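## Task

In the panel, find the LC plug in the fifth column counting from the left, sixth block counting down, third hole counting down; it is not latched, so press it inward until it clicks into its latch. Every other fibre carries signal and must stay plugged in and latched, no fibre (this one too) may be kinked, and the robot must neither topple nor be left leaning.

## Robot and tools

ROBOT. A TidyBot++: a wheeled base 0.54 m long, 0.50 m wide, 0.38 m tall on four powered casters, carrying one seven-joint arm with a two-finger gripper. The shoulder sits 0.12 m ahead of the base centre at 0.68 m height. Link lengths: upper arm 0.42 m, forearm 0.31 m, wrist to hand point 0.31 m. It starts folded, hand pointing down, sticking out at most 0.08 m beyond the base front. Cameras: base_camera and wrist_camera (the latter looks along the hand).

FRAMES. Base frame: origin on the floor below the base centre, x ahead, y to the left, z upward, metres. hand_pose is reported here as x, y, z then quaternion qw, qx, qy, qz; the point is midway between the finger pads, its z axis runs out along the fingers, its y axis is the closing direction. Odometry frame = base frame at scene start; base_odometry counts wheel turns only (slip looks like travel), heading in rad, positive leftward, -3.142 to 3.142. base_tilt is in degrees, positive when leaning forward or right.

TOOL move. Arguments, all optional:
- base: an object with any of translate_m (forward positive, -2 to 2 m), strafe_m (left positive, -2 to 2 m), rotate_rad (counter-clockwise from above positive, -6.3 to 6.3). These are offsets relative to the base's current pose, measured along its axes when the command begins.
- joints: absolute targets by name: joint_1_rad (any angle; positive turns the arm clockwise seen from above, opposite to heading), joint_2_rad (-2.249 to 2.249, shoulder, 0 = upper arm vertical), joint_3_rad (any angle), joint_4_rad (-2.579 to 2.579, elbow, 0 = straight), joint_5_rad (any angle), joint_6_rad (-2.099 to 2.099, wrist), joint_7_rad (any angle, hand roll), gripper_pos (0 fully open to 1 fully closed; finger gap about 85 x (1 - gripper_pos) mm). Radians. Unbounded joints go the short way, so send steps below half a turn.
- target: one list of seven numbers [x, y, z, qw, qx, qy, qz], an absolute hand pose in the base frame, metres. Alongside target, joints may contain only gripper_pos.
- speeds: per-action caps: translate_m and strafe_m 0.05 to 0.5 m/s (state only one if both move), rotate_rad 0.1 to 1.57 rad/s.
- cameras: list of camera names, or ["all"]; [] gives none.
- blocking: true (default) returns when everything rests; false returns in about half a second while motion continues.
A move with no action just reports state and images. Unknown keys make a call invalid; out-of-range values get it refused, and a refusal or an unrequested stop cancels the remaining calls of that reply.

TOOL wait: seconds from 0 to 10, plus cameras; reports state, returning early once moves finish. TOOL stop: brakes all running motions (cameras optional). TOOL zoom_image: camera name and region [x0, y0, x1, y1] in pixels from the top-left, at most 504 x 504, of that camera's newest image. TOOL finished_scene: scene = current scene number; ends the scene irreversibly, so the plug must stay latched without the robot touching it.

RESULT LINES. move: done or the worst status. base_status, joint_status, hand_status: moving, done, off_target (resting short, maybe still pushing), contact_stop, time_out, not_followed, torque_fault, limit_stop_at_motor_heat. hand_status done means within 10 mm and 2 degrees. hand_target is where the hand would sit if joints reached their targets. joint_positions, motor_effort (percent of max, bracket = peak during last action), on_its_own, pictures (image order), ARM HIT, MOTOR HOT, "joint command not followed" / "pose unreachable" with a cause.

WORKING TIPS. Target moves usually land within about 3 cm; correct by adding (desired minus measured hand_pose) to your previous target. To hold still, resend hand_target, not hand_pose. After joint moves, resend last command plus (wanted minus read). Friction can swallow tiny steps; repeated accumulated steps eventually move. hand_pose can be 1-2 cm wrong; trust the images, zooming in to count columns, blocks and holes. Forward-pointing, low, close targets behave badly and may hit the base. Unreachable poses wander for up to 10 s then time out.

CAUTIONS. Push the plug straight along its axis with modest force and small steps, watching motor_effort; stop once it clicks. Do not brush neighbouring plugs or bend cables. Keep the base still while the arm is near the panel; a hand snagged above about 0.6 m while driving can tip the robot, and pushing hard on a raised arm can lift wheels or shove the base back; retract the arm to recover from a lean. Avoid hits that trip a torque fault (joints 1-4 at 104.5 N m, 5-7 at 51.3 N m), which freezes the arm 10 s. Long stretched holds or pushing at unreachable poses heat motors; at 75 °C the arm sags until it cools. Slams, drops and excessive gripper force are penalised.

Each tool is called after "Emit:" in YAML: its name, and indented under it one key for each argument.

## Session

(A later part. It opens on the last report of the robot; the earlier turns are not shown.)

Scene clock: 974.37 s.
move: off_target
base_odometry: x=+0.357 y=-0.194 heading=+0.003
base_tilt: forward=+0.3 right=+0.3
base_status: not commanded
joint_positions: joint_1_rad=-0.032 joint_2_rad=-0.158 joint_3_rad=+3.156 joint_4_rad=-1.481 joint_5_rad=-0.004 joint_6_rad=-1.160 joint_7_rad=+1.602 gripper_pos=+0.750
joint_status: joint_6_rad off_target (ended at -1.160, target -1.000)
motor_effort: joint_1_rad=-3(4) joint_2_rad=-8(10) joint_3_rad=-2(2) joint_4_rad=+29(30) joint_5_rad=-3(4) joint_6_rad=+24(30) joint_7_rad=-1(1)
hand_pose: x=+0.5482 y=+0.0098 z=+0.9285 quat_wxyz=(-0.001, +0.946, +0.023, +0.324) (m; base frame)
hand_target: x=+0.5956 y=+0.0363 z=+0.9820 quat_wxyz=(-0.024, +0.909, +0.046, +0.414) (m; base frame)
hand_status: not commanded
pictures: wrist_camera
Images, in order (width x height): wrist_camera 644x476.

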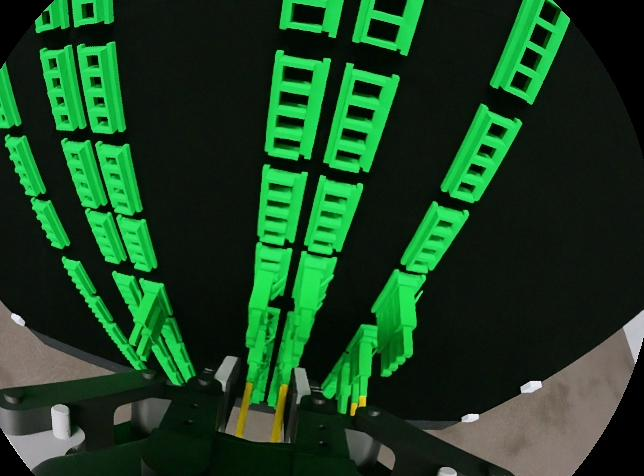

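Emit:
zoom_image:
  camera: "wrist_camera"
  region: [274, 376, 294, 396]

Emit:
zoom_image:
  camera: "wrist_camera"
  region: [238, 370, 262, 394]

Scaled by 25.200.

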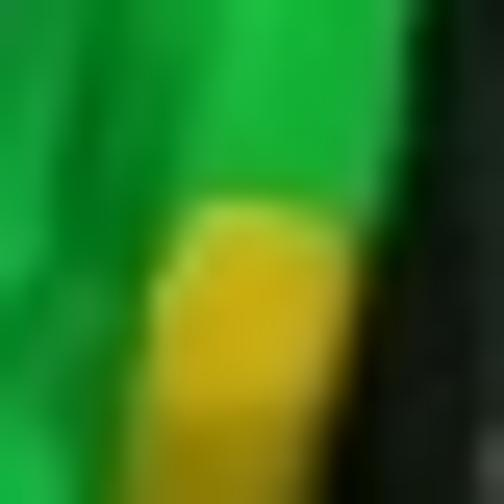

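Scaled by 21.000.

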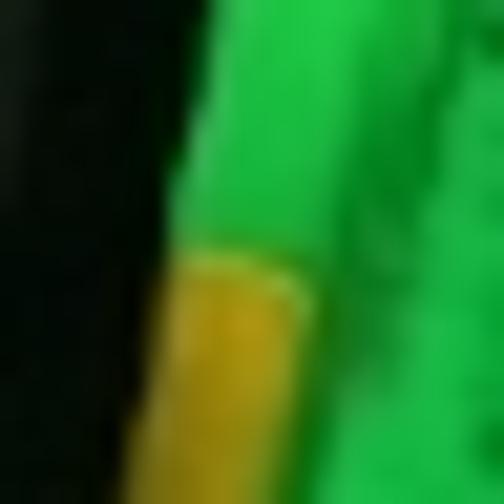

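Emit:
move:
  joints: {"joint_6_rad": -0.96}
  cameras: ["wrist_camera"]

Emit:
zoom_image:
  camera: "wrist_camera"
  region: [270, 362, 302, 398]

Scene clock: 993.50 s.
move: off_target
base_odometry: x=+0.357 y=-0.195 heading=+0.003
base_tilt: forward=+0.3 right=+0.3
base_status: not commanded
joint_positions: joint_1_rad=-0.032 joint_2_rad=-0.165 joint_3_rad=+3.156 joint_4_rad=-1.493 joint_5_rad=-0.004 joint_6_rad=-1.142 joint_7_rad=+1.602 gripper_pos=+0.750
joint_status: joint_6_rad off_target (ended at -1.142, target -0.960)
motor_effort: joint_1_rad=-3(4) joint_2_rad=-6(8) joint_3_rad=-1(2) joint_4_rad=+31(33) joint_5_rad=-3(3) joint_6_rad=+29(34) joint_7_rad=+1(2)
hand_pose: x=+0.5486 y=+0.0098 z=+0.9286 quat_wxyz=(-0.001, +0.944, +0.023, +0.329) (m; base frame)
hand_target: x=+0.6036 y=+0.0362 z=+0.9916 quat_wxyz=(-0.024, +0.900, +0.044, +0.432) (m; base frame)
hand_status: not commanded
pictures: wrist_camera
Images, in order (width x height): wrist_camera 644x476.

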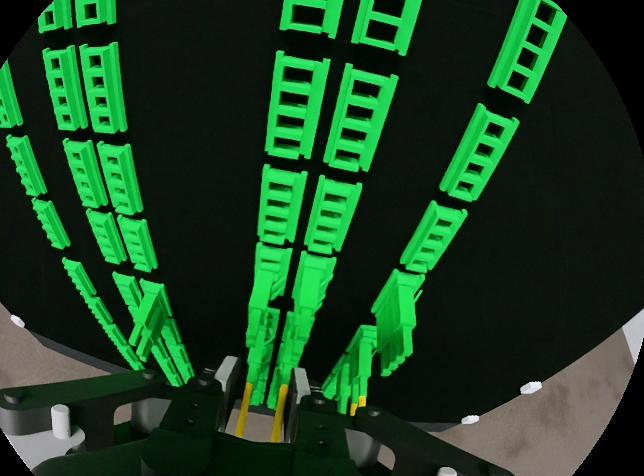

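Scaled by 14.000.

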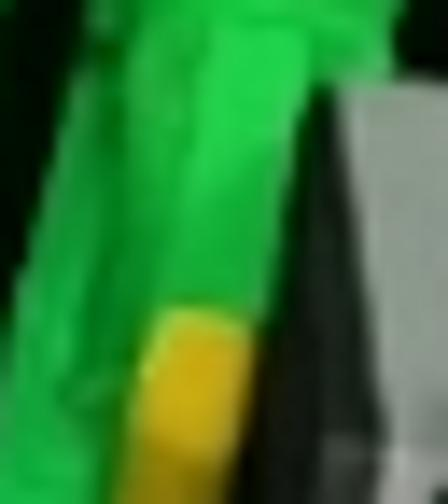

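Emit:
move:
  joints: {"joint_6_rad": -1.195}
  cameras: []

Emit:
move:
  base: {"translate_m": -0.004, "strafe_m": -0.003}
  speeds: {"translate_m": 0.05}
  cameras: ["wrist_camera"]

Emit:
zoom_image:
  camera: "wrist_camera"
  region: [240, 340, 310, 400]

Scene clock: 1003.20 s.
move: done
base_odometry: x=+0.357 y=-0.194 heading=+0.003
base_tilt: forward=+0.4 right=+0.2
base_status: not commanded
joint_positions: joint_1_rad=-0.032 joint_2_rad=-0.149 joint_3_rad=+3.156 joint_4_rad=-1.452 joint_5_rad=-0.004 joint_6_rad=-1.195 joint_7_rad=+1.602 gripper_pos=+0.750
joint_status: all done
motor_effort: joint_1_rad=-4(4) joint_2_rad=-14(15) joint_3_rad=-3(3) joint_4_rad=+23(32) joint_5_rad=-4(4) joint_6_rad=+13(30) joint_7_rad=+1(1)
hand_pose: x=+0.5466 y=+0.0098 z=+0.9318 quat_wxyz=(-0.001, +0.948, +0.023, +0.316) (m; base frame)
hand_target: x=+0.5515 y=+0.0362 z=+0.9405 quat_wxyz=(-0.026, +0.944, +0.050, +0.324) (m; base frame)
hand_status: not commanded
pictures: none
No camera images: "cameras" was empty.

Scene clock: 1003.77 s.
move: done
base_odometry: x=+0.353 y=-0.197 heading=+0.004
base_tilt: forward=+0.3 right=+0.2
base_status: done
joint_positions: joint_1_rad=-0.035 joint_2_rad=-0.146 joint_3_rad=+3.155 joint_4_rad=-1.441 joint_5_rad=-0.007 joint_6_rad=-1.189 joint_7_rad=+1.602 gripper_pos=+0.750
joint_status: not commanded
motor_effort: joint_1_rad=-2(4) joint_2_rad=-14(17) joint_3_rad=-1(3) joint_4_rad=+19(22) joint_5_rad=-2(4) joint_6_rad=+9(14) joint_7_rad=+0(1)
hand_pose: x=+0.5505 y=+0.0120 z=+0.9375 quat_wxyz=(-0.003, +0.946, +0.024, +0.323) (m; base frame)
hand_target: x=+0.5515 y=+0.0362 z=+0.9405 quat_wxyz=(-0.026, +0.944, +0.050, +0.324) (m; base frame)
hand_status: not commanded
pictures: wrist_camera
Images, in order (width x height): wrist_camera 644x476.

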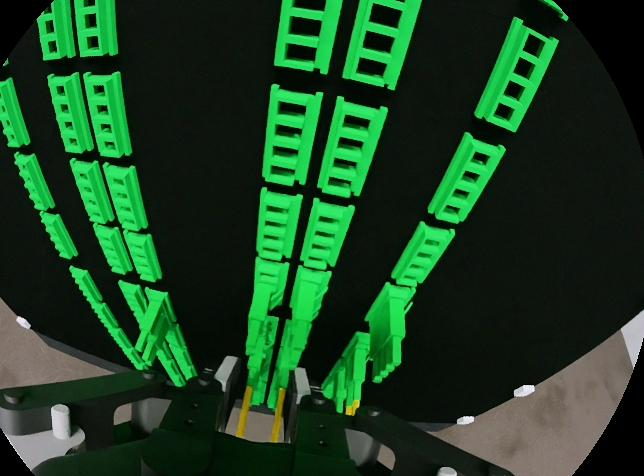

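Scaled by 7.200.

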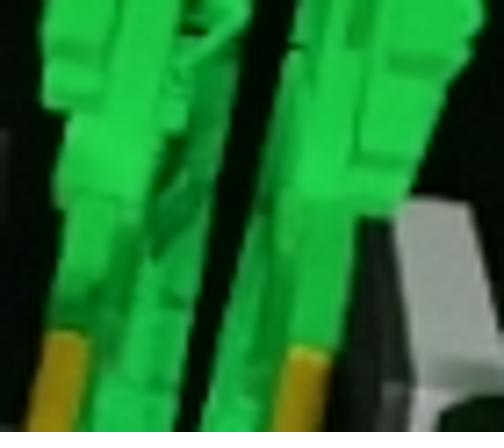

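Emit:
move:
  base: {"translate_m": -0.1}
  speeds: {"translate_m": 0.15}
  cameras: []

Emit:
move:
  base: {"strafe_m": 0.08}
  speeds: {"strafe_m": 0.15}
  cameras: ["wrist_camera"]

Emit:
zoom_image:
  camera: "wrist_camera"
  region: [395, 180, 485, 270]

Scene clock: 1009.83 s.
move: done
base_odometry: x=+0.253 y=-0.197 heading=+0.004
base_tilt: forward=+0.4 right=+0.3
base_status: done
joint_positions: joint_1_rad=-0.036 joint_2_rad=-0.137 joint_3_rad=+3.155 joint_4_rad=-1.436 joint_5_rad=-0.008 joint_6_rad=-1.189 joint_7_rad=+1.602 gripper_pos=+0.750
joint_status: not commanded
motor_effort: joint_1_rad=+0(4) joint_2_rad=-16(19) joint_3_rad=+1(3) joint_4_rad=+19(19) joint_5_rad=+0(4) joint_6_rad=+6(9) joint_7_rad=-1(1)
hand_pose: x=+0.5536 y=+0.0127 z=+0.9359 quat_wxyz=(-0.003, +0.947, +0.025, +0.321) (m; base frame)
hand_target: x=+0.5515 y=+0.0362 z=+0.9405 quat_wxyz=(-0.026, +0.944, +0.050, +0.324) (m; base frame)
hand_status: not commanded
pictures: none
No camera images: "cameras" was empty.

Scene clock: 1011.03 s.
move: done
base_odometry: x=+0.252 y=-0.117 heading=+0.004
base_tilt: forward=+0.3 right=+0.3
base_status: done
joint_positions: joint_1_rad=-0.036 joint_2_rad=-0.137 joint_3_rad=+3.155 joint_4_rad=-1.436 joint_5_rad=-0.008 joint_6_rad=-1.189 joint_7_rad=+1.602 gripper_pos=+0.750
joint_status: not commanded
motor_effort: joint_1_rad=+0(4) joint_2_rad=-16(17) joint_3_rad=+1(3) joint_4_rad=+18(19) joint_5_rad=+0(2) joint_6_rad=+6(7) joint_7_rad=+0(1)
hand_pose: x=+0.5536 y=+0.0130 z=+0.9359 quat_wxyz=(-0.003, +0.947, +0.025, +0.321) (m; base frame)
hand_target: x=+0.5515 y=+0.0362 z=+0.9405 quat_wxyz=(-0.026, +0.944, +0.050, +0.324) (m; base frame)
hand_status: not commanded
pictures: wrist_camera
Images, in order (width x height): wrist_camera 644x476.

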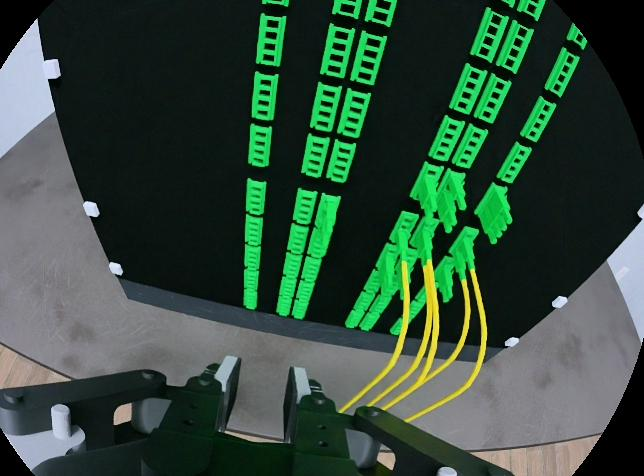

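Scaled by 5.600.

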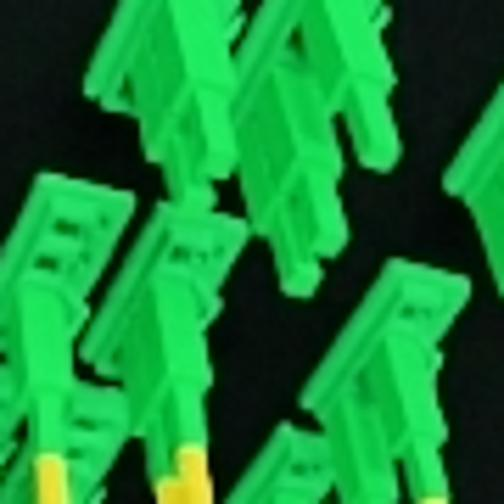

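Emit:
zoom_image:
  camera: "wrist_camera"
  region: [408, 225, 448, 281]

Emit:
zoom_image:
  camera: "wrist_camera"
  region: [448, 225, 488, 281]

Scaled by 9.000.

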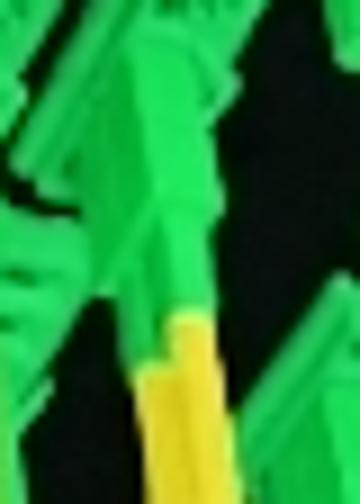

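Scaled by 9.000.

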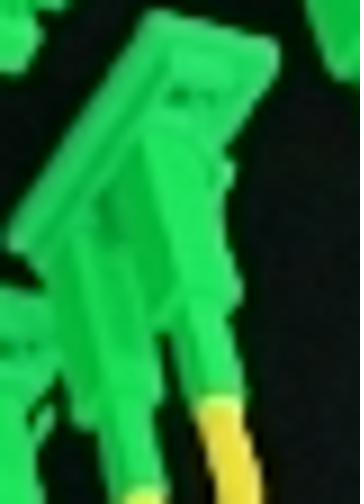

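Emit:
zoom_image:
  camera: "wrist_camera"
  region: [418, 250, 438, 274]

Emit:
zoom_image:
  camera: "wrist_camera"
  region: [456, 262, 480, 286]

Emit:
zoom_image:
  camera: "wrist_camera"
  region: [394, 248, 414, 272]

Scaled by 21.000.

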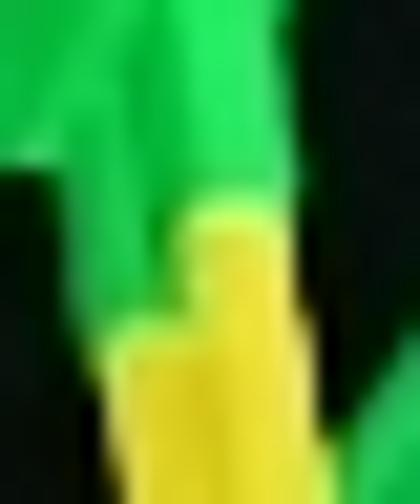

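Scaled by 21.000.

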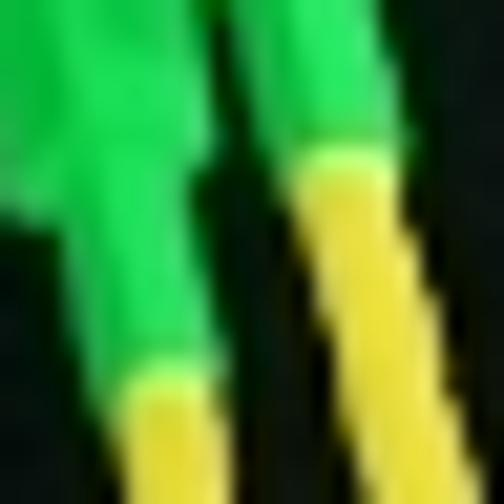

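Scaled by 21.000.

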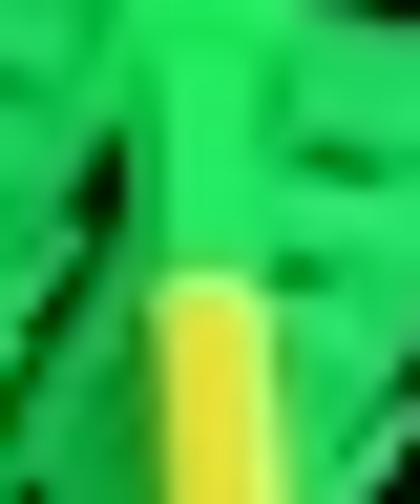

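Emit:
finished_scene:
  scene: 2

The scene is finished: the task was done.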